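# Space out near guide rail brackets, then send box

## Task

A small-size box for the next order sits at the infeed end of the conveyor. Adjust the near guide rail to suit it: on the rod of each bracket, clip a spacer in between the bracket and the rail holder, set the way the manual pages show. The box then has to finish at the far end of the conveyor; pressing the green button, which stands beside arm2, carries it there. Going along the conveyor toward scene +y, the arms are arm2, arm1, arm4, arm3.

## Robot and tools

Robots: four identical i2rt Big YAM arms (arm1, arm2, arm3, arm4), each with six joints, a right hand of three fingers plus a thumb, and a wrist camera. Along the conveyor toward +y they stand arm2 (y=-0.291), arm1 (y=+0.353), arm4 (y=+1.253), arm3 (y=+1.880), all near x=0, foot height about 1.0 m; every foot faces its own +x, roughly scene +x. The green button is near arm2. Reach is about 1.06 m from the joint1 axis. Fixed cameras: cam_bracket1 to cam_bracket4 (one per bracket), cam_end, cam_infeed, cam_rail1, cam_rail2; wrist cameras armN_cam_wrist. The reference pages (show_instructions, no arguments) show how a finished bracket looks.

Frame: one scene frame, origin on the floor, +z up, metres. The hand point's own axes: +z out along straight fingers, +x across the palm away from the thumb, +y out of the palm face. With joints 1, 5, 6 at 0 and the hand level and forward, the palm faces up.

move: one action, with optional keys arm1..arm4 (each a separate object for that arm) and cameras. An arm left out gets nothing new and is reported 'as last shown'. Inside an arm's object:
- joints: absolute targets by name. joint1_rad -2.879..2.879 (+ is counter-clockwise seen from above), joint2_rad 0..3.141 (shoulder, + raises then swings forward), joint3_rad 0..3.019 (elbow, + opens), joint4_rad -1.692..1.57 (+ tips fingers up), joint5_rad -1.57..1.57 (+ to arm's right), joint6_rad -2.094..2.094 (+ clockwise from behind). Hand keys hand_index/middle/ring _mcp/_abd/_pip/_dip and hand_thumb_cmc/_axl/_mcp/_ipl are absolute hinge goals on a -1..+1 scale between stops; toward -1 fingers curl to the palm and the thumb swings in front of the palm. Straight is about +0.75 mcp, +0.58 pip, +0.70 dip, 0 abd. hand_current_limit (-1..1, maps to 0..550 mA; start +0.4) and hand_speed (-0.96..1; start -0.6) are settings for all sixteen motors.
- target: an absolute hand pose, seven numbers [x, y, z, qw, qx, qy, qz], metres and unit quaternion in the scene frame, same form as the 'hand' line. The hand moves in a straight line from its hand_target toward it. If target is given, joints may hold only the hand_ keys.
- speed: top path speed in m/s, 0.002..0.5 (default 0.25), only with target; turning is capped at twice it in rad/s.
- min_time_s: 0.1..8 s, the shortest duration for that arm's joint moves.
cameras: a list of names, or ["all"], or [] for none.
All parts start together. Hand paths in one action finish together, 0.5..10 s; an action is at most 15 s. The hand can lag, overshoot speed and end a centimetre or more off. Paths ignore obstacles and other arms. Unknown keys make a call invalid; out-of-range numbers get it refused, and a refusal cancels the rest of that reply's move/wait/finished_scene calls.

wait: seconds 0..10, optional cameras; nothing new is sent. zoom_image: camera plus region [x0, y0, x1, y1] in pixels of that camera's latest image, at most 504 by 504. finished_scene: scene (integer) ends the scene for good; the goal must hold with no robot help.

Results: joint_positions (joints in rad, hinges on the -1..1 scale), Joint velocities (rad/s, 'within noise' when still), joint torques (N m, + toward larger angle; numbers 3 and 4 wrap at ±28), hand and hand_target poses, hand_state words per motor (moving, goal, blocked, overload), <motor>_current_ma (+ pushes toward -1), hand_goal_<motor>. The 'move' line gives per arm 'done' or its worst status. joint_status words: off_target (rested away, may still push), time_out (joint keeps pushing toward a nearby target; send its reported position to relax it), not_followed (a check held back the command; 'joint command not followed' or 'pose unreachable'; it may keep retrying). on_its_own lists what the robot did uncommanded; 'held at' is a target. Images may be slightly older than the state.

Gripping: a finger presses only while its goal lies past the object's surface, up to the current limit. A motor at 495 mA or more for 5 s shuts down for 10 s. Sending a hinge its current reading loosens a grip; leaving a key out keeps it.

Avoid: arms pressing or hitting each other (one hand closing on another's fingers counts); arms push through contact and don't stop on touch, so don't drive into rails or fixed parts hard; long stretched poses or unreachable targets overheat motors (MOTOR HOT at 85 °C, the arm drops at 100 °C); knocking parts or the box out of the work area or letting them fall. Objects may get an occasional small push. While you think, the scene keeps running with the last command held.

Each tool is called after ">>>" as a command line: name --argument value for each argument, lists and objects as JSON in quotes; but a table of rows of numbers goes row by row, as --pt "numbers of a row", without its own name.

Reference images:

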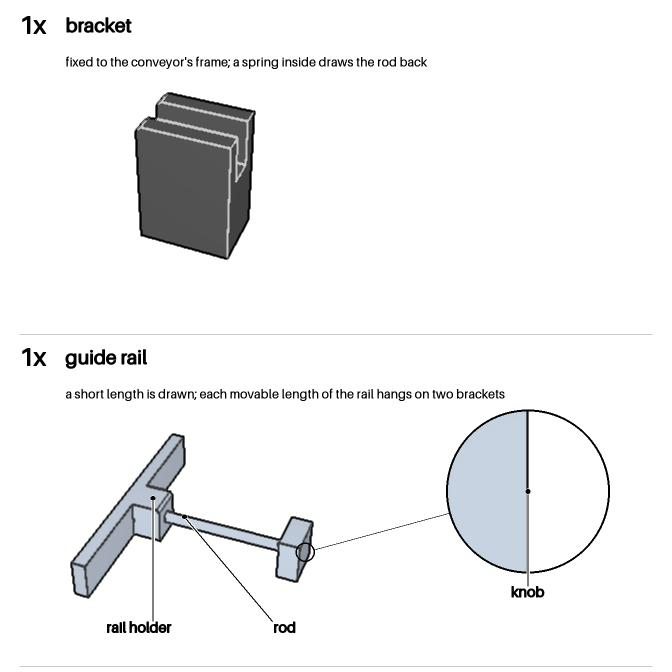

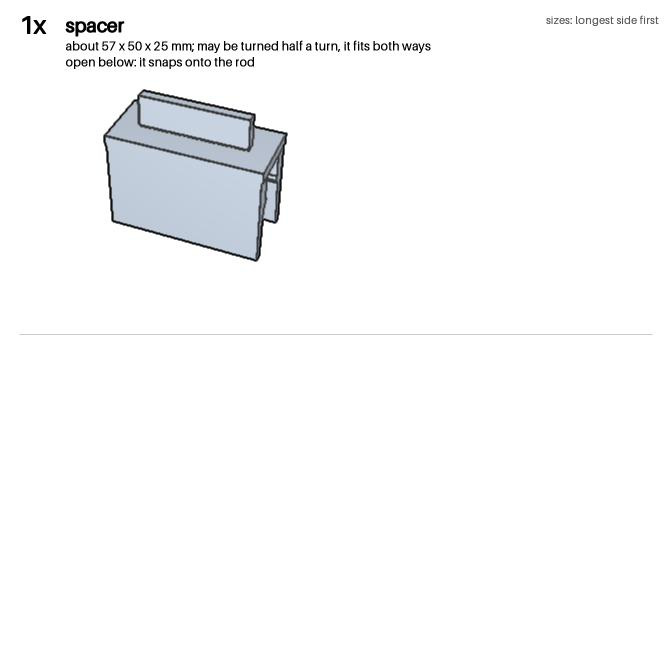

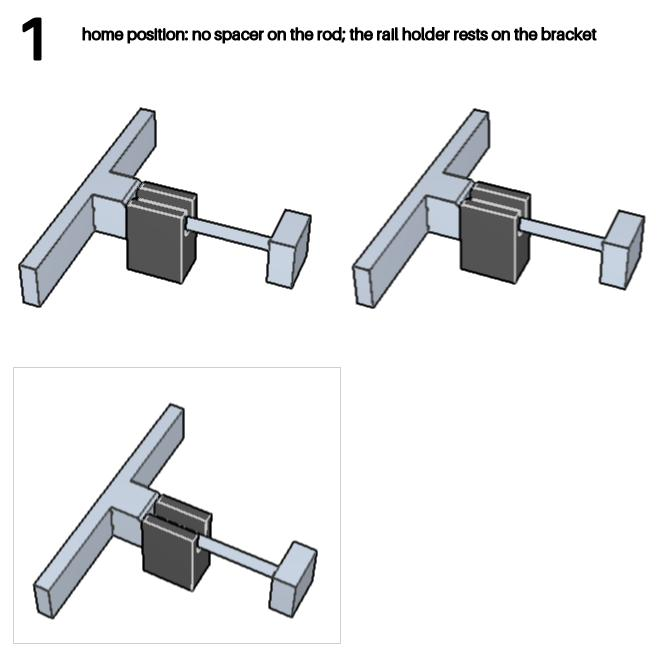

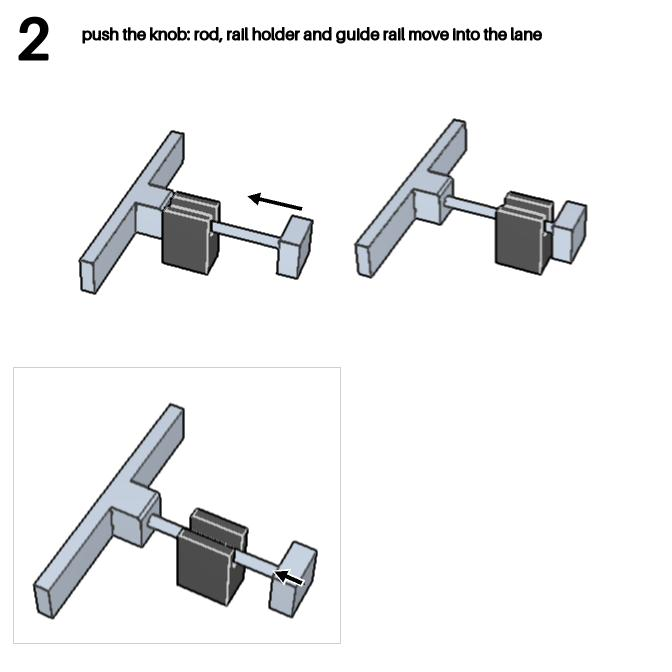

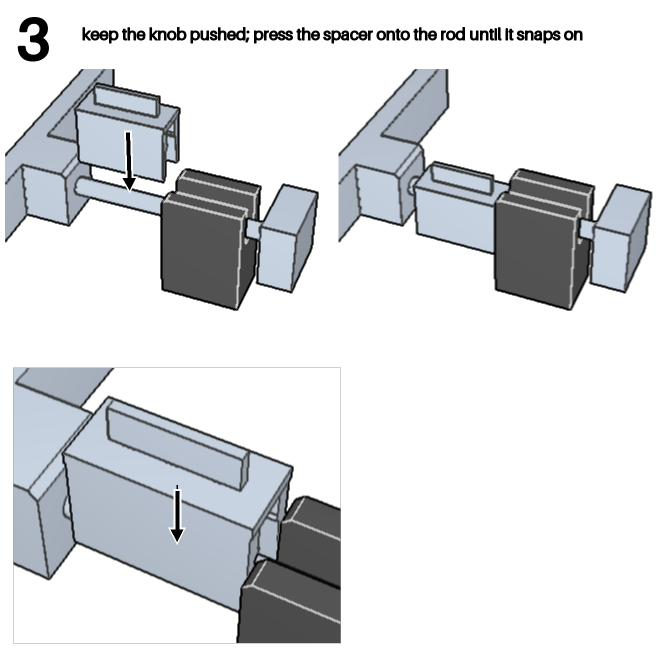

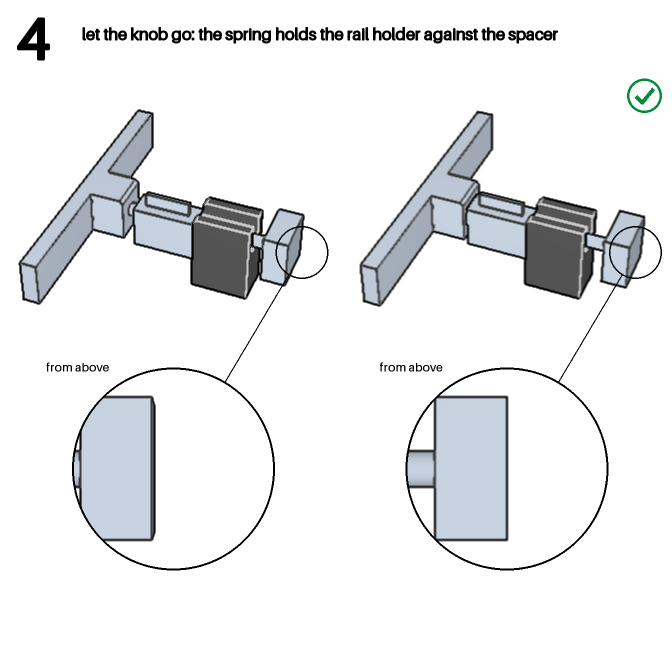

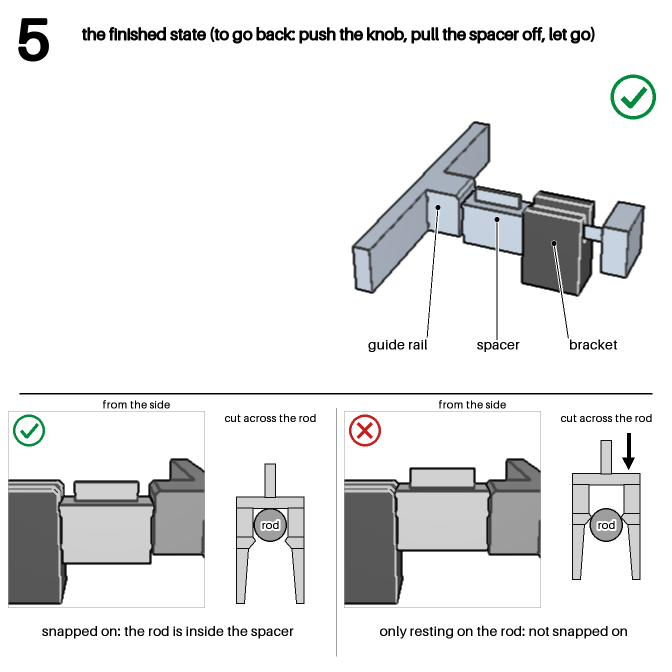

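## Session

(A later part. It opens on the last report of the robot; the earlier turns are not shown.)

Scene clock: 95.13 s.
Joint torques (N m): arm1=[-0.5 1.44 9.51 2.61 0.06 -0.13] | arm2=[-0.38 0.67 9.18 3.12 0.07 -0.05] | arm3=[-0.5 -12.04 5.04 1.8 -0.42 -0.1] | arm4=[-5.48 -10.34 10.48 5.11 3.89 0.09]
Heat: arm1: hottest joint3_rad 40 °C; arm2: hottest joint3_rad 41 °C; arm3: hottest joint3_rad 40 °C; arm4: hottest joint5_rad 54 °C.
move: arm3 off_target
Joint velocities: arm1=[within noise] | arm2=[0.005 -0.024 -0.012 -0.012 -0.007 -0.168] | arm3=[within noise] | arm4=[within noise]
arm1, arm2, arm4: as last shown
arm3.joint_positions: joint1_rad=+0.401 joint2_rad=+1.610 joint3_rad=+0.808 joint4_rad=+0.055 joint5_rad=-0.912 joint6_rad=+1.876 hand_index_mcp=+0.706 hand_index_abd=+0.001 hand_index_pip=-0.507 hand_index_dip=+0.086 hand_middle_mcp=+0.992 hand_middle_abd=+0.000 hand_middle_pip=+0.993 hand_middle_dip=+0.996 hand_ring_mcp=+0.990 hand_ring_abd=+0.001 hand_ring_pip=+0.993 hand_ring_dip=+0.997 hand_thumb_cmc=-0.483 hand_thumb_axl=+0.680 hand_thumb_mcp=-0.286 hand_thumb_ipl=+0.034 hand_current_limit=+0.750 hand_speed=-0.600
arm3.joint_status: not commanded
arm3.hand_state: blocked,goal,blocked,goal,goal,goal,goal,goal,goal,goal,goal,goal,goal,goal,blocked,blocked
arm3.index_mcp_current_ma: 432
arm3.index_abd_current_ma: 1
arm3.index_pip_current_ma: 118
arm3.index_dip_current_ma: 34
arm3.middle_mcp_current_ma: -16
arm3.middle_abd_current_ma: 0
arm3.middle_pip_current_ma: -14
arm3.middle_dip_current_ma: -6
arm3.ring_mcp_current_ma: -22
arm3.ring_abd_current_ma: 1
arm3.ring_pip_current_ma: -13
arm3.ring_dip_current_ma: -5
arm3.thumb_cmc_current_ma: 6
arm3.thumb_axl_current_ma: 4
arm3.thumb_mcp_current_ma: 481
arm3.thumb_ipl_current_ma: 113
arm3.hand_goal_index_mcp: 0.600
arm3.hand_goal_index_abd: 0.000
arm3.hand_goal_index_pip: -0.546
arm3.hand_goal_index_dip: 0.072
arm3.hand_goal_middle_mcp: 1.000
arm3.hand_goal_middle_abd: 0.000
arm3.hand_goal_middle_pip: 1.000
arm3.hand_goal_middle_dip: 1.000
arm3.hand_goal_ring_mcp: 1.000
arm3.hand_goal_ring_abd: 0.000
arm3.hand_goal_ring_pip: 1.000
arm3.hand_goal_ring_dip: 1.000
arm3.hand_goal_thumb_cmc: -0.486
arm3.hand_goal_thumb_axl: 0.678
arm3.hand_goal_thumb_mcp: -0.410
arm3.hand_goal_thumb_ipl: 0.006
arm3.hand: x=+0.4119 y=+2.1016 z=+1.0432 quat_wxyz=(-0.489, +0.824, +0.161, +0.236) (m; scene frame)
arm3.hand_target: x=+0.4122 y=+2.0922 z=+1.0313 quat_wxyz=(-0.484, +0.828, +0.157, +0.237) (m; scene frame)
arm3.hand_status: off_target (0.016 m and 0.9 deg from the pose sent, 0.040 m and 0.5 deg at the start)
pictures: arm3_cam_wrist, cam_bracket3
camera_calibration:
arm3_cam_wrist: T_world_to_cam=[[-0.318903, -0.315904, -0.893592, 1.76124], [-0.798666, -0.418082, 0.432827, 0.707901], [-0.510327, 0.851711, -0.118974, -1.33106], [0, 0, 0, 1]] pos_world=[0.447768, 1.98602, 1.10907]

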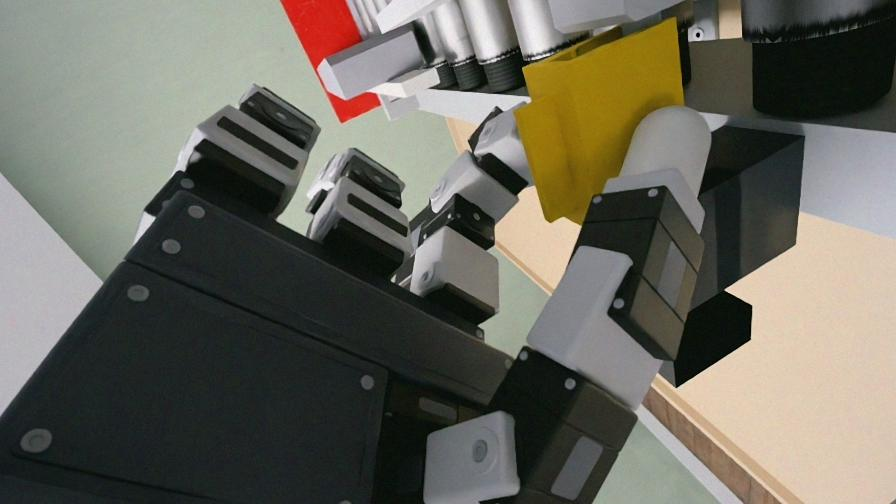

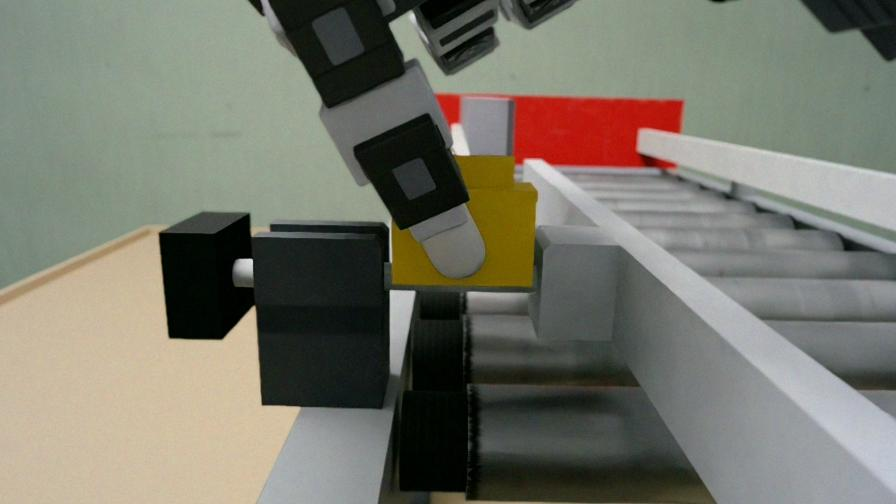

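>>> move --arm3 '{"target": [0.4115, 2.094, 1.000, 0.4836, -0.8277, -0.1565, -0.2376], "speed": 0.05}' --cameras '["cam_bracket3", "arm3_cam_wrist"]'

>>> zoom_image --camera "cam_bracket3" --region '[370, 150, 570, 350]'

Scene clock: 96.50 s.
Joint torques (N m): arm1=[-0.44 1.32 9.48 2.62 0.06 -0.12] | arm2=[-1.08 -1.08 9.25 3.25 0.05 -0.04] | arm3=[-0.03 -11.81 4.57 1.87 -0.03 -0.07] | arm4=[-5.36 -10.34 10.51 5.12 3.89 0.08]
Heat: arm1: hottest joint3_rad 41 °C; arm2: hottest joint3_rad 41 °C; arm3: hottest joint3_rad 40 °C; arm4: hottest joint5_rad 54 °C.
move: arm3 off_target
Joint velocities: within noise
arm1, arm2, arm4: as last shown
arm3.joint_positions: joint1_rad=+0.401 joint2_rad=+1.669 joint3_rad=+0.787 joint4_rad=+0.157 joint5_rad=-0.917 joint6_rad=+1.876 hand_index_mcp=+0.706 hand_index_abd=+0.001 hand_index_pip=-0.494 hand_index_dip=+0.088 hand_middle_mcp=+0.992 hand_middle_abd=+0.000 hand_middle_pip=+0.993 hand_middle_dip=+0.996 hand_ring_mcp=+0.990 hand_ring_abd=+0.001 hand_ring_pip=+0.993 hand_ring_dip=+0.997 hand_thumb_cmc=-0.486 hand_thumb_axl=+0.678 hand_thumb_mcp=-0.296 hand_thumb_ipl=+0.034 hand_current_limit=+0.750 hand_speed=-0.600
arm3.joint_status: not commanded
arm3.hand_state: blocked,goal,blocked,goal,goal,goal,goal,goal,goal,goal,goal,goal,goal,goal,blocked,blocked
arm3.index_mcp_current_ma: 432
arm3.index_abd_current_ma: 1
arm3.index_pip_current_ma: 165
arm3.index_dip_current_ma: 39
arm3.middle_mcp_current_ma: -17
arm3.middle_abd_current_ma: 0
arm3.middle_pip_current_ma: -14
arm3.middle_dip_current_ma: -6
arm3.ring_mcp_current_ma: -22
arm3.ring_abd_current_ma: 1
arm3.ring_pip_current_ma: -13
arm3.ring_dip_current_ma: -5
arm3.thumb_cmc_current_ma: 0
arm3.thumb_axl_current_ma: 0
arm3.thumb_mcp_current_ma: 481
arm3.thumb_ipl_current_ma: 113
arm3.hand_goal_index_mcp: 0.600
arm3.hand_goal_index_abd: 0.000
arm3.hand_goal_index_pip: -0.546
arm3.hand_goal_index_dip: 0.072
arm3.hand_goal_middle_mcp: 1.000
arm3.hand_goal_middle_abd: 0.000
arm3.hand_goal_middle_pip: 1.000
arm3.hand_goal_middle_dip: 1.000
arm3.hand_goal_ring_mcp: 1.000
arm3.hand_goal_ring_abd: 0.000
arm3.hand_goal_ring_pip: 1.000
arm3.hand_goal_ring_dip: 1.000
arm3.hand_goal_thumb_cmc: -0.486
arm3.hand_goal_thumb_axl: 0.678
arm3.hand_goal_thumb_mcp: -0.410
arm3.hand_goal_thumb_ipl: 0.006
arm3.hand: x=+0.4150 y=+2.1034 z=+1.0207 quat_wxyz=(-0.492, +0.819, +0.166, +0.244) (m; scene frame)
arm3.hand_target: x=+0.4107 y=+2.0940 z=+1.0007 quat_wxyz=(-0.484, +0.828, +0.157, +0.237) (m; scene frame)
arm3.hand_status: off_target (0.023 m and 1.9 deg from the pose sent, 0.044 m and 0.9 deg at the start)
arm4.middle_mcp_current_ma: -138
pictures: arm3_cam_wrist, cam_bracket3
camera_calibration:
arm3_cam_wrist: T_world_to_cam=[[-0.299929, -0.309024, -0.902522, 1.72946], [-0.805359, -0.425063, 0.413181, 0.758235], [-0.511311, 0.850779, -0.121387, -1.32889], [0, 0, 0, 1]] pos_world=[0.449892, 1.98733, 1.08628]

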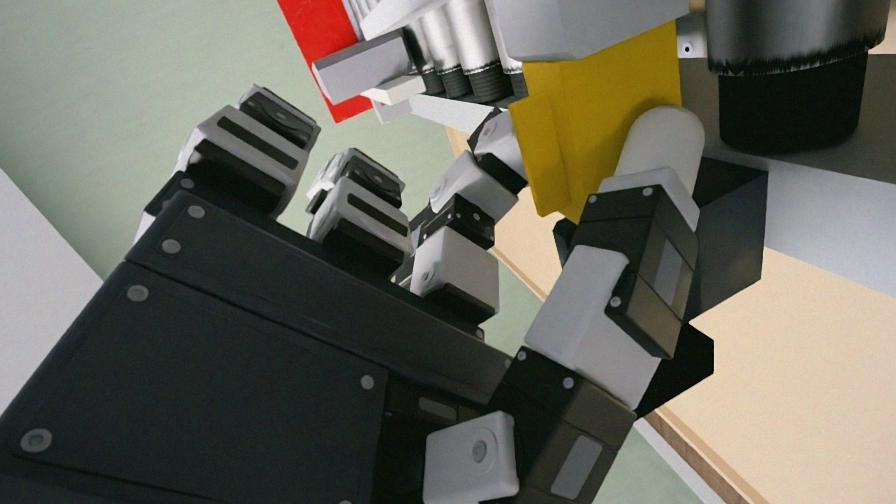

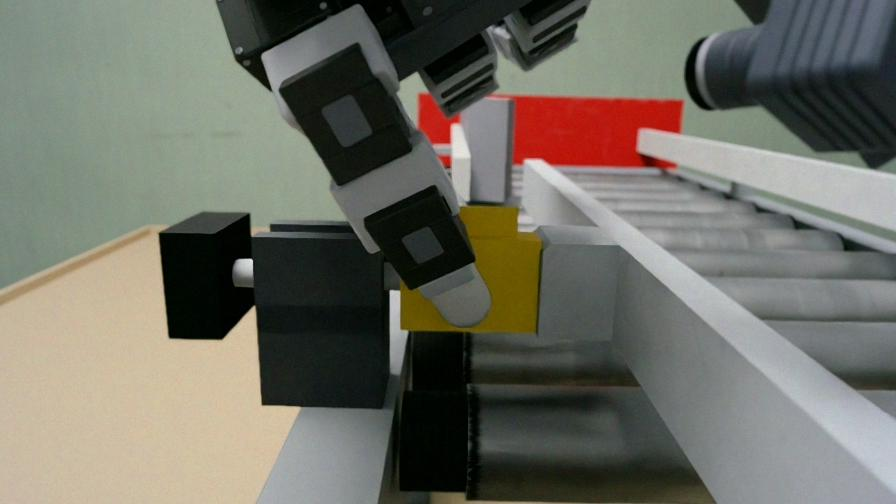

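Scaled by 2.520 from the camera's 896x504 image, which has a finer 1280x720 frame.

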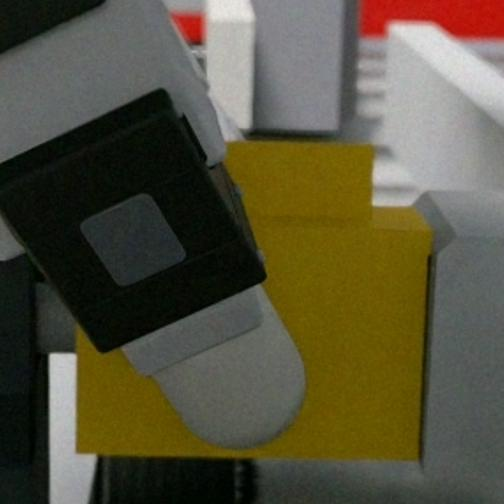

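>>> move --arm3 '{"target": [0.405, 2.094, 0.975, 0.4836, -0.8277, -0.1565, -0.2376], "speed": 0.05}' --cameras '["cam_bracket3", "arm3_cam_wrist"]'

>>> zoom_image --camera "cam_bracket3" --region '[370, 150, 570, 370]'

Scene clock: 97.70 s.
Joint torques (N m): arm1=[-0.44 1.49 9.5 2.62 0.06 -0.12] | arm2=[-0.79 -0.73 9.31 3.45 0.04 -0.06] | arm3=[0.26 -11.34 3.62 1.4 -0.04 -0.02] | arm4=[-5.48 -10.34 10.55 5.14 3.89 0.08]
Heat: arm1: hottest joint3_rad 41 °C; arm2: hottest joint3_rad 41 °C; arm3: hottest joint3_rad 40 °C; arm4: hottest joint5_rad 54 °C.
move: arm3 off_target
Joint velocities: within noise
arm1, arm2, arm4: as last shown
arm3.joint_positions: joint1_rad=+0.401 joint2_rad=+1.710 joint3_rad=+0.762 joint4_rad=+0.253 joint5_rad=-0.914 joint6_rad=+1.876 hand_index_mcp=+0.706 hand_index_abd=+0.001 hand_index_pip=-0.494 hand_index_dip=+0.083 hand_middle_mcp=+0.992 hand_middle_abd=+0.000 hand_middle_pip=+0.993 hand_middle_dip=+0.996 hand_ring_mcp=+0.990 hand_ring_abd=+0.001 hand_ring_pip=+0.993 hand_ring_dip=+0.997 hand_thumb_cmc=-0.498 hand_thumb_axl=+0.667 hand_thumb_mcp=-0.296 hand_thumb_ipl=+0.034 hand_current_limit=+0.750 hand_speed=-0.600
arm3.joint_status: not commanded
arm3.hand_state: blocked,goal,blocked,goal,goal,goal,goal,goal,goal,goal,goal,goal,goal,goal,blocked,blocked
arm3.index_mcp_current_ma: 432
arm3.index_abd_current_ma: 1
arm3.index_pip_current_ma: 165
arm3.index_dip_current_ma: 23
arm3.middle_mcp_current_ma: -17
arm3.middle_abd_current_ma: 0
arm3.middle_pip_current_ma: -14
arm3.middle_dip_current_ma: -6
arm3.ring_mcp_current_ma: -22
arm3.ring_abd_current_ma: 1
arm3.ring_pip_current_ma: -13
arm3.ring_dip_current_ma: -5
arm3.thumb_cmc_current_ma: -27
arm3.thumb_axl_current_ma: -30
arm3.thumb_mcp_current_ma: 481
arm3.thumb_ipl_current_ma: 113
arm3.hand_goal_index_mcp: 0.600
arm3.hand_goal_index_abd: 0.000
arm3.hand_goal_index_pip: -0.546
arm3.hand_goal_index_dip: 0.072
arm3.hand_goal_middle_mcp: 1.000
arm3.hand_goal_middle_abd: 0.000
arm3.hand_goal_middle_pip: 1.000
arm3.hand_goal_middle_dip: 1.000
arm3.hand_goal_ring_mcp: 1.000
arm3.hand_goal_ring_abd: 0.000
arm3.hand_goal_ring_pip: 1.000
arm3.hand_goal_ring_dip: 1.000
arm3.hand_goal_thumb_cmc: -0.486
arm3.hand_goal_thumb_axl: 0.678
arm3.hand_goal_thumb_mcp: -0.410
arm3.hand_goal_thumb_ipl: 0.006
arm3.hand: x=+0.4164 y=+2.1032 z=+1.0052 quat_wxyz=(-0.491, +0.814, +0.172, +0.257) (m; scene frame)
arm3.hand_target: x=+0.4037 y=+2.0939 z=+0.9765 quat_wxyz=(-0.484, +0.828, +0.157, +0.237) (m; scene frame)
arm3.hand_status: off_target (0.034 m and 3.3 deg from the pose sent, 0.048 m and 1.9 deg at the start)
pictures: arm3_cam_wrist, cam_bracket3
camera_calibration:
arm3_cam_wrist: T_world_to_cam=[[-0.273595, -0.303085, -0.912845, 1.70273], [-0.818655, -0.424835, 0.386419, 0.797681], [-0.504926, 0.853027, -0.131889, -1.32667], [0, 0, 0, 1]] pos_world=[0.449014, 1.98664, 1.07111]

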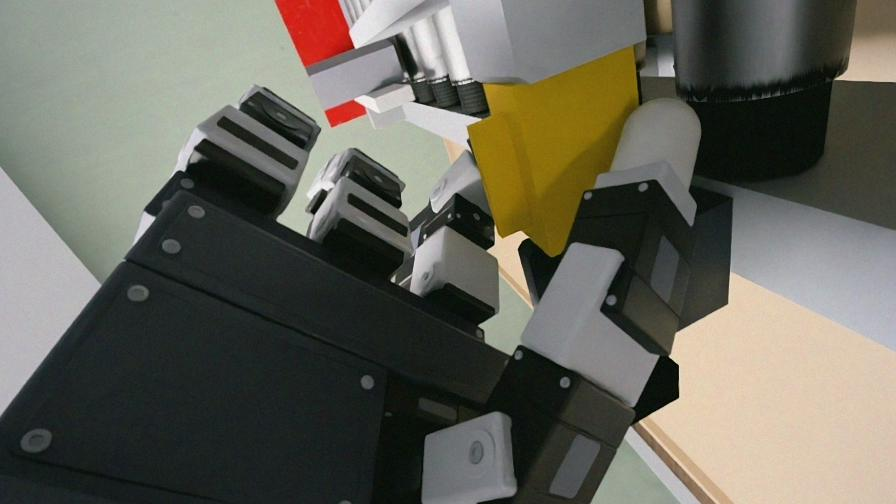

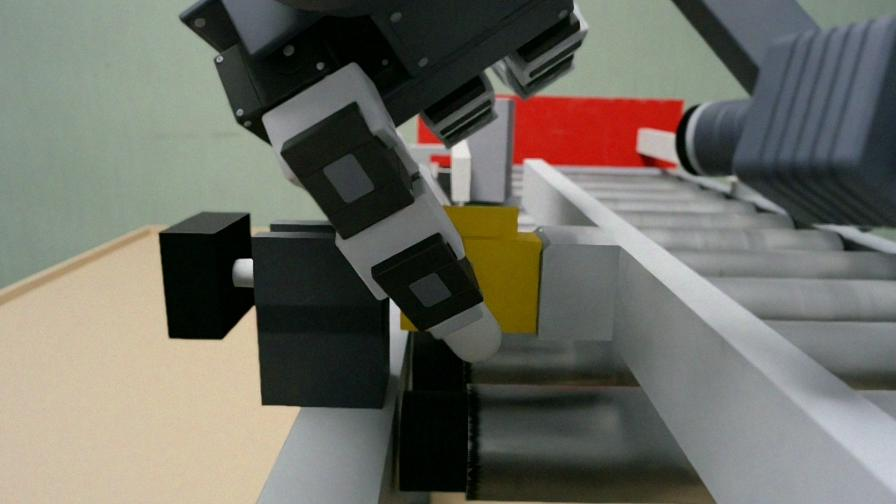

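Scaled by 2.291 from the camera's 896x504 image, which has a finer 1280x720 frame.

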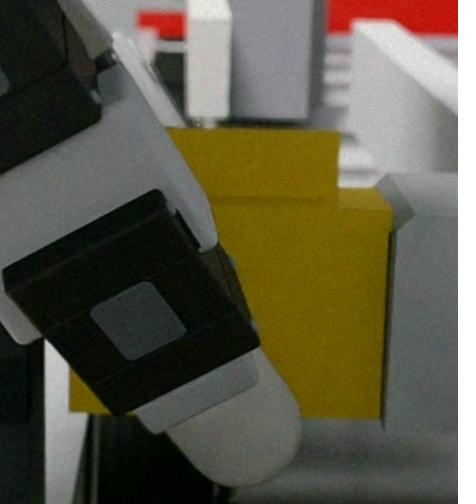

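>>> move --arm3 '{"joints": {"hand_speed": -0.9, "hand_index_mcp": 0.93, "hand_thumb_mcp": -0.12}}' --cameras '["cam_bracket3"]'

Scene clock: 99.87 s.
Joint torques (N m): arm1=[-0.56 1.49 9.51 2.62 0.07 -0.13] | arm2=[-1.2 -0.38 9.25 3.43 0.03 -0.11] | arm3=[0.56 -13.16 3.85 1.4 -0.34 -0.06] | arm4=[-5.42 -10.4 10.55 5.14 3.89 0.08]
Heat: arm1: hottest joint3_rad 41 °C; arm2: hottest joint3_rad 41 °C; arm3: hottest joint3_rad 40 °C; arm4: hottest joint5_rad 55 °C.
move: arm3 done
Joint velocities: within noise
arm1, arm2, arm4: as last shown
arm3.joint_positions: joint1_rad=+0.401 joint2_rad=+1.733 joint3_rad=+0.755 joint4_rad=+0.253 joint5_rad=-0.908 joint6_rad=+1.878 hand_index_mcp=+0.915 hand_index_abd=+0.001 hand_index_pip=-0.543 hand_index_dip=+0.076 hand_middle_mcp=+0.992 hand_middle_abd=+0.000 hand_middle_pip=+0.993 hand_middle_dip=+0.996 hand_ring_mcp=+0.990 hand_ring_abd=+0.001 hand_ring_pip=+0.994 hand_ring_dip=+0.997 hand_thumb_cmc=-0.485 hand_thumb_axl=+0.677 hand_thumb_mcp=-0.122 hand_thumb_ipl=+0.009 hand_current_limit=+0.750 hand_speed=-0.900
arm3.joint_status: all done
arm3.hand_state: goal,goal,goal,goal,goal,goal,goal,goal,goal,goal,goal,goal,goal,goal,goal,goal
arm3.index_mcp_current_ma: -38
arm3.index_abd_current_ma: 1
arm3.index_pip_current_ma: 5
arm3.index_dip_current_ma: 6
arm3.middle_mcp_current_ma: -19
arm3.middle_abd_current_ma: 0
arm3.middle_pip_current_ma: -13
arm3.middle_dip_current_ma: -6
arm3.ring_mcp_current_ma: -24
arm3.ring_abd_current_ma: 1
arm3.ring_pip_current_ma: -12
arm3.ring_dip_current_ma: -5
arm3.thumb_cmc_current_ma: 2
arm3.thumb_axl_current_ma: -1
arm3.thumb_mcp_current_ma: -3
arm3.thumb_ipl_current_ma: 7
arm3.hand_goal_index_mcp: 0.930
arm3.hand_goal_index_abd: 0.000
arm3.hand_goal_index_pip: -0.546
arm3.hand_goal_index_dip: 0.072
arm3.hand_goal_middle_mcp: 1.000
arm3.hand_goal_middle_abd: 0.000
arm3.hand_goal_middle_pip: 1.000
arm3.hand_goal_middle_dip: 1.000
arm3.hand_goal_ring_mcp: 1.000
arm3.hand_goal_ring_abd: 0.000
arm3.hand_goal_ring_pip: 1.000
arm3.hand_goal_ring_dip: 1.000
arm3.hand_goal_thumb_cmc: -0.486
arm3.hand_goal_thumb_axl: 0.678
arm3.hand_goal_thumb_mcp: -0.120
arm3.hand_goal_thumb_ipl: 0.006
arm3.hand: x=+0.4101 y=+2.1006 z=+0.9906 quat_wxyz=(-0.489, +0.821, +0.164, +0.245) (m; scene frame)
arm3.hand_target: x=+0.4036 y=+2.0939 z=+0.9764 quat_wxyz=(-0.484, +0.828, +0.157, +0.237) (m; scene frame)
arm3.hand_status: not commanded
pictures: cam_bracket3

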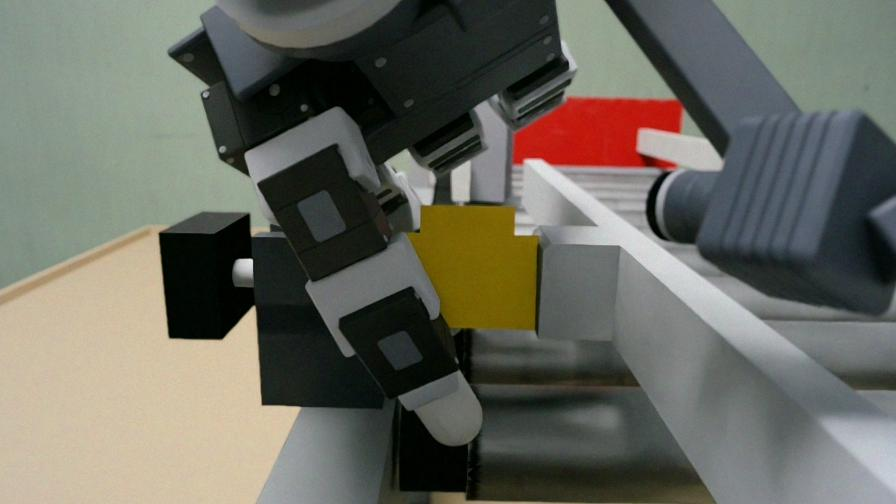

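>>> move --arm3 '{"target": [0.425, 2.103, 1.03, 0.4836, -0.8277, -0.1565, -0.2376], "speed": 0.08}' --cameras '["cam_bracket3"]'

>>> move --arm3 '{"target": [0.425, 2.10, 1.16, 0.4836, -0.8277, -0.1565, -0.2376], "speed": 0.12}' --cameras '["cam_bracket3"]'

>>> zoom_image --camera "cam_bracket3" --region '[220, 190, 620, 420]'

Scene clock: 101.37 s.
Joint torques (N m): arm1=[-0.5 1.38 9.54 2.65 0.06 -0.12] | arm2=[-0.21 -0.67 9.73 3.47 0.04 -0.07] | arm3=[0.79 -14.74 8.96 0.66 -0.51 0.05] | arm4=[-5.48 -10.29 10.54 5.11 3.89 0.08]
Heat: arm1: hottest joint3_rad 41 °C; arm2: hottest joint3_rad 41 °C; arm3: hottest joint3_rad 40 °C; arm4: hottest joint5_rad 55 °C.
move: arm3 off_target
Joint velocities: within noise
arm1, arm2, arm4: as last shown
arm3.joint_positions: joint1_rad=+0.401 joint2_rad=+1.663 joint3_rad=+0.796 joint4_rad=+0.092 joint5_rad=-0.898 joint6_rad=+1.878 hand_index_mcp=+0.917 hand_index_abd=+0.001 hand_index_pip=-0.543 hand_index_dip=+0.076 hand_middle_mcp=+0.992 hand_middle_abd=+0.000 hand_middle_pip=+0.993 hand_middle_dip=+0.996 hand_ring_mcp=+0.990 hand_ring_abd=+0.001 hand_ring_pip=+0.994 hand_ring_dip=+0.997 hand_thumb_cmc=-0.485 hand_thumb_axl=+0.677 hand_thumb_mcp=-0.122 hand_thumb_ipl=+0.009 hand_current_limit=+0.750 hand_speed=-0.900
arm3.joint_status: not commanded
arm3.hand_state: goal,goal,goal,goal,goal,goal,goal,goal,goal,goal,goal,goal,goal,goal,goal,goal
arm3.index_mcp_current_ma: -31
arm3.index_abd_current_ma: 1
arm3.index_pip_current_ma: 5
arm3.index_dip_current_ma: 6
arm3.middle_mcp_current_ma: -19
arm3.middle_abd_current_ma: 0
arm3.middle_pip_current_ma: -13
arm3.middle_dip_current_ma: -6
arm3.ring_mcp_current_ma: -24
arm3.ring_abd_current_ma: 1
arm3.ring_pip_current_ma: -12
arm3.ring_dip_current_ma: -5
arm3.thumb_cmc_current_ma: 2
arm3.thumb_axl_current_ma: -1
arm3.thumb_mcp_current_ma: -3
arm3.thumb_ipl_current_ma: 7
arm3.hand_goal_index_mcp: 0.930
arm3.hand_goal_index_abd: 0.000
arm3.hand_goal_index_pip: -0.546
arm3.hand_goal_index_dip: 0.072
arm3.hand_goal_middle_mcp: 1.000
arm3.hand_goal_middle_abd: 0.000
arm3.hand_goal_middle_pip: 1.000
arm3.hand_goal_middle_dip: 1.000
arm3.hand_goal_ring_mcp: 1.000
arm3.hand_goal_ring_abd: 0.000
arm3.hand_goal_ring_pip: 1.000
arm3.hand_goal_ring_dip: 1.000
arm3.hand_goal_thumb_cmc: -0.486
arm3.hand_goal_thumb_axl: 0.678
arm3.hand_goal_thumb_mcp: -0.120
arm3.hand_goal_thumb_ipl: 0.006
arm3.hand: x=+0.4094 y=+2.0986 z=+1.0167 quat_wxyz=(-0.483, +0.832, +0.152, +0.226) (m; scene frame)
arm3.hand_target: x=+0.4244 y=+2.1029 z=+1.0304 quat_wxyz=(-0.484, +0.828, +0.156, +0.238) (m; scene frame)
arm3.hand_status: off_target (0.021 m and 1.5 deg from the pose sent, 0.042 m and 1.5 deg at the start)
pictures: cam_bracket3

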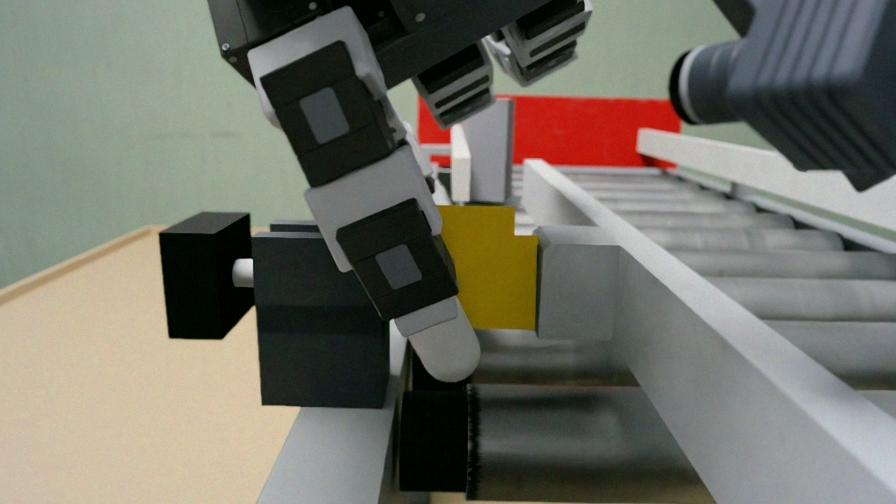

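Scene clock: 103.10 s.
Joint torques (N m): arm1=[-0.44 1.44 9.5 2.61 0.06 -0.12] | arm2=[-0.67 0.09 9.66 3.07 0.07 -0.09] | arm3=[0.38 -13.16 11.73 0.81 -0.62 -0.03] | arm4=[-5.36 -10.17 10.51 5.15 3.89 0.09]
Heat: arm1: hottest joint3_rad 41 °C; arm2: hottest joint3_rad 41 °C; arm3: hottest joint3_rad 40 °C; arm4: hottest joint5_rad 55 °C.
move: arm3 off_target
Joint velocities: within noise
arm1.joint_positions: joint1_rad=-0.080 joint2_rad=+0.609 joint3_rad=+1.380 joint4_rad=-1.288 joint5_rad=-0.058 joint6_rad=+1.162 hand_index_mcp=+0.754 hand_index_abd=+0.001 hand_index_pip=+0.577 hand_index_dip=+0.696 hand_middle_mcp=+0.754 hand_middle_abd=+0.000 hand_middle_pip=+0.577 hand_middle_dip=+0.696 hand_ring_mcp=+0.754 hand_ring_abd=+0.001 hand_ring_pip=+0.577 hand_ring_dip=+0.696 hand_thumb_cmc=+0.714 hand_thumb_axl=+0.677 hand_thumb_mcp=+0.226 hand_thumb_ipl=+0.168 hand_current_limit=+0.400 hand_speed=-0.600
arm1.joint_status: not commanded
arm1.hand_state: goal,goal,goal,goal,goal,goal,goal,goal,goal,goal,goal,goal,goal,goal,goal,goal
arm1.index_mcp_current_ma: 0
arm1.index_abd_current_ma: 0
arm1.index_pip_current_ma: 1
arm1.index_dip_current_ma: 0
arm1.middle_mcp_current_ma: 0
arm1.middle_abd_current_ma: 0
arm1.middle_pip_current_ma: 1
arm1.middle_dip_current_ma: 0
arm1.ring_mcp_current_ma: 0
arm1.ring_abd_current_ma: 0
arm1.ring_pip_current_ma: 1
arm1.ring_dip_current_ma: 0
arm1.thumb_cmc_current_ma: 0
arm1.thumb_axl_current_ma: -1
arm1.thumb_mcp_current_ma: 0
arm1.thumb_ipl_current_ma: 0
arm1.hand_goal_index_mcp: 0.754
arm1.hand_goal_index_abd: 0.000
arm1.hand_goal_index_pip: 0.576
arm1.hand_goal_index_dip: 0.696
arm1.hand_goal_middle_mcp: 0.754
arm1.hand_goal_middle_abd: 0.000
arm1.hand_goal_middle_pip: 0.576
arm1.hand_goal_middle_dip: 0.696
arm1.hand_goal_ring_mcp: 0.754
arm1.hand_goal_ring_abd: 0.000
arm1.hand_goal_ring_pip: 0.576
arm1.hand_goal_ring_dip: 0.696
arm1.hand_goal_thumb_cmc: 0.714
arm1.hand_goal_thumb_axl: 0.678
arm1.hand_goal_thumb_mcp: 0.226
arm1.hand_goal_thumb_ipl: 0.168
arm1.hand: x=+0.2785 y=+0.2857 z=+1.5353 quat_wxyz=(+0.068, +0.840, +0.206, +0.498) (m; scene frame)
arm1.hand_target: x=+0.2758 y=+0.2856 z=+1.5450 quat_wxyz=(+0.070, +0.834, +0.205, +0.507) (m; scene frame)
arm1.hand_status: not commanded
arm2.joint_positions: joint1_rad=-0.169 joint2_rad=+0.607 joint3_rad=+1.362 joint4_rad=-1.180 joint5_rad=-0.019 joint6_rad=+1.058 hand_index_mcp=+0.755 hand_index_abd=+0.001 hand_index_pip=+0.577 hand_index_dip=+0.696 hand_middle_mcp=+0.755 hand_middle_abd=+0.000 hand_middle_pip=+0.577 hand_middle_dip=+0.696 hand_ring_mcp=+0.755 hand_ring_abd=+0.000 hand_ring_pip=+0.577 hand_ring_dip=+0.696 hand_thumb_cmc=+0.715 hand_thumb_axl=+0.677 hand_thumb_mcp=+0.226 hand_thumb_ipl=+0.168 hand_current_limit=+0.400 hand_speed=-0.600
arm2.joint_status: not commanded
arm2.hand_state: goal,goal,goal,goal,goal,goal,goal,goal,goal,goal,goal,goal,goal,goal,goal,goal
arm2.index_mcp_current_ma: 0
arm2.index_abd_current_ma: 0
arm2.index_pip_current_ma: 0
arm2.index_dip_current_ma: 0
arm2.middle_mcp_current_ma: 0
arm2.middle_abd_current_ma: 0
arm2.middle_pip_current_ma: 0
arm2.middle_dip_current_ma: 0
arm2.ring_mcp_current_ma: 0
arm2.ring_abd_current_ma: 0
arm2.ring_pip_current_ma: 0
arm2.ring_dip_current_ma: 0
arm2.thumb_cmc_current_ma: 0
arm2.thumb_axl_current_ma: 0
arm2.thumb_mcp_current_ma: 0
arm2.thumb_ipl_current_ma: 0
arm2.hand_goal_index_mcp: 0.754
arm2.hand_goal_index_abd: 0.000
arm2.hand_goal_index_pip: 0.576
arm2.hand_goal_index_dip: 0.696
arm2.hand_goal_middle_mcp: 0.754
arm2.hand_goal_middle_abd: 0.000
arm2.hand_goal_middle_pip: 0.576
arm2.hand_goal_middle_dip: 0.696
arm2.hand_goal_ring_mcp: 0.754
arm2.hand_goal_ring_abd: 0.000
arm2.hand_goal_ring_pip: 0.576
arm2.hand_goal_ring_dip: 0.696
arm2.hand_goal_thumb_cmc: 0.714
arm2.hand_goal_thumb_axl: 0.678
arm2.hand_goal_thumb_mcp: 0.226
arm2.hand_goal_thumb_ipl: 0.168
arm2.hand: x=+0.1640 y=-0.4516 z=+1.5901 quat_wxyz=(+0.212, +0.838, +0.087, +0.496) (m; scene frame)
arm2.hand_target: x=+0.1609 y=-0.4505 z=+1.6004 quat_wxyz=(+0.216, +0.832, +0.086, +0.505) (m; scene frame)
arm2.hand_status: not commanded
arm3.joint_positions: joint1_rad=+0.401 joint2_rad=+1.432 joint3_rad=+0.942 joint4_rad=-0.296 joint5_rad=-0.899 joint6_rad=+1.878 hand_index_mcp=+0.917 hand_index_abd=+0.001 hand_index_pip=-0.543 hand_index_dip=+0.075 hand_middle_mcp=+0.992 hand_middle_abd=+0.000 hand_middle_pip=+0.993 hand_middle_dip=+0.996 hand_ring_mcp=+0.990 hand_ring_abd=+0.001 hand_ring_pip=+0.994 hand_ring_dip=+0.997 hand_thumb_cmc=-0.485 hand_thumb_axl=+0.677 hand_thumb_mcp=-0.122 hand_thumb_ipl=+0.009 hand_current_limit=+0.750 hand_speed=-0.900
arm3.joint_status: not commanded
arm3.hand_state: goal,goal,goal,goal,goal,goal,goal,goal,goal,goal,goal,goal,goal,goal,goal,goal
arm3.index_mcp_current_ma: -31
arm3.index_abd_current_ma: 1
arm3.index_pip_current_ma: 5
arm3.index_dip_current_ma: 6
arm3.middle_mcp_current_ma: -19
arm3.middle_abd_current_ma: 0
arm3.middle_pip_current_ma: -13
arm3.middle_dip_current_ma: -6
arm3.ring_mcp_current_ma: -24
arm3.ring_abd_current_ma: 1
arm3.ring_pip_current_ma: -12
arm3.ring_dip_current_ma: -5
arm3.thumb_cmc_current_ma: 2
arm3.thumb_axl_current_ma: -1
arm3.thumb_mcp_current_ma: -3
arm3.thumb_ipl_current_ma: 7
arm3.hand_goal_index_mcp: 0.930
arm3.hand_goal_index_abd: 0.000
arm3.hand_goal_index_pip: -0.546
arm3.hand_goal_index_dip: 0.072
arm3.hand_goal_middle_mcp: 1.000
arm3.hand_goal_middle_abd: 0.000
arm3.hand_goal_middle_pip: 1.000
arm3.hand_goal_middle_dip: 1.000
arm3.hand_goal_ring_mcp: 1.000
arm3.hand_goal_ring_abd: 0.000
arm3.hand_goal_ring_pip: 1.000
arm3.hand_goal_ring_dip: 1.000
arm3.hand_goal_thumb_cmc: -0.486
arm3.hand_goal_thumb_axl: 0.678
arm3.hand_goal_thumb_mcp: -0.120
arm3.hand_goal_thumb_ipl: 0.006
arm3.hand: x=+0.4081 y=+2.0982 z=+1.1398 quat_wxyz=(-0.483, +0.834, +0.149, +0.221) (m; scene frame)
arm3.hand_target: x=+0.4241 y=+2.0998 z=+1.1603 quat_wxyz=(-0.484, +0.828, +0.157, +0.238) (m; scene frame)
arm3.hand_status: off_target (0.026 m and 2.2 deg from the pose sent, 0.144 m and 1.5 deg at the start)
arm4.joint_positions: joint1_rad=+0.873 joint2_rad=+1.535 joint3_rad=+0.573 joint4_rad=-0.651 joint5_rad=+0.132 joint6_rad=+0.882 hand_index_mcp=-0.470 hand_index_abd=+0.004 hand_index_pip=-1.000 hand_index_dip=+0.838 hand_middle_mcp=-0.520 hand_middle_abd=+0.037 hand_middle_pip=-0.997 hand_middle_dip=+0.843 hand_ring_mcp=-0.466 hand_ring_abd=+0.001 hand_ring_pip=-0.998 hand_ring_dip=+0.837 hand_thumb_cmc=+0.712 hand_thumb_axl=+0.677 hand_thumb_mcp=+0.223 hand_thumb_ipl=+0.168 hand_current_limit=+0.750 hand_speed=-0.600
arm4.joint_status: not commanded
arm4.hand_state: goal,goal,goal,goal,blocked,blocked,goal,goal,goal,goal,goal,goal,goal,goal,goal,goal
arm4.index_mcp_current_ma: 17
arm4.index_abd_current_ma: 6
arm4.index_pip_current_ma: 0
arm4.index_dip_current_ma: -3
arm4.middle_mcp_current_ma: -138
arm4.middle_abd_current_ma: 90
arm4.middle_pip_current_ma: 5
arm4.middle_dip_current_ma: 5
arm4.ring_mcp_current_ma: 30
arm4.ring_abd_current_ma: 1
arm4.ring_pip_current_ma: 2
arm4.ring_dip_current_ma: -4
arm4.thumb_cmc_current_ma: -2
arm4.thumb_axl_current_ma: -1
arm4.thumb_mcp_current_ma: -5
arm4.thumb_ipl_current_ma: 0
arm4.hand_goal_index_mcp: -0.478
arm4.hand_goal_index_abd: 0.000
arm4.hand_goal_index_pip: -1.000
arm4.hand_goal_index_dip: 0.840
arm4.hand_goal_middle_mcp: -0.478
arm4.hand_goal_middle_abd: 0.000
arm4.hand_goal_middle_pip: -1.000
arm4.hand_goal_middle_dip: 0.840
arm4.hand_goal_ring_mcp: -0.478
arm4.hand_goal_ring_abd: 0.000
arm4.hand_goal_ring_pip: -1.000
arm4.hand_goal_ring_dip: 0.840
arm4.hand_goal_thumb_cmc: 0.714
arm4.hand_goal_thumb_axl: 0.678
arm4.hand_goal_thumb_mcp: 0.226
arm4.hand_goal_thumb_ipl: 0.168
arm4.hand: x=+0.2997 y=+1.4569 z=+0.9731 quat_wxyz=(+0.066, +0.675, +0.734, -0.019) (m; scene frame)
arm4.hand_target: x=+0.3655 y=+1.4835 z=+1.0199 quat_wxyz=(+0.095, +0.704, +0.698, +0.090) (m; scene frame)
arm4.hand_status: not commanded
pictures: cam_bracket3

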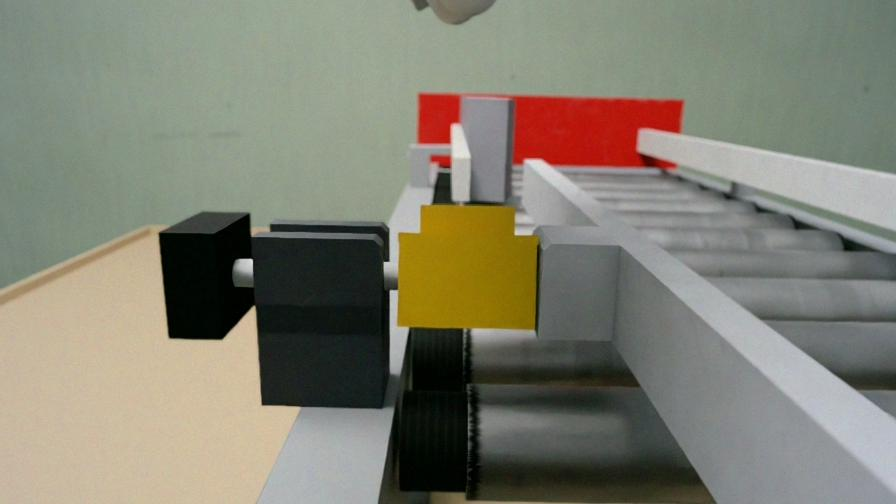

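Scaled by 1.260 from the camera's 896x504 image, which has a finer 1280x720 frame.

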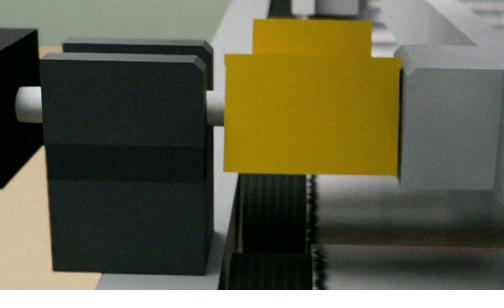

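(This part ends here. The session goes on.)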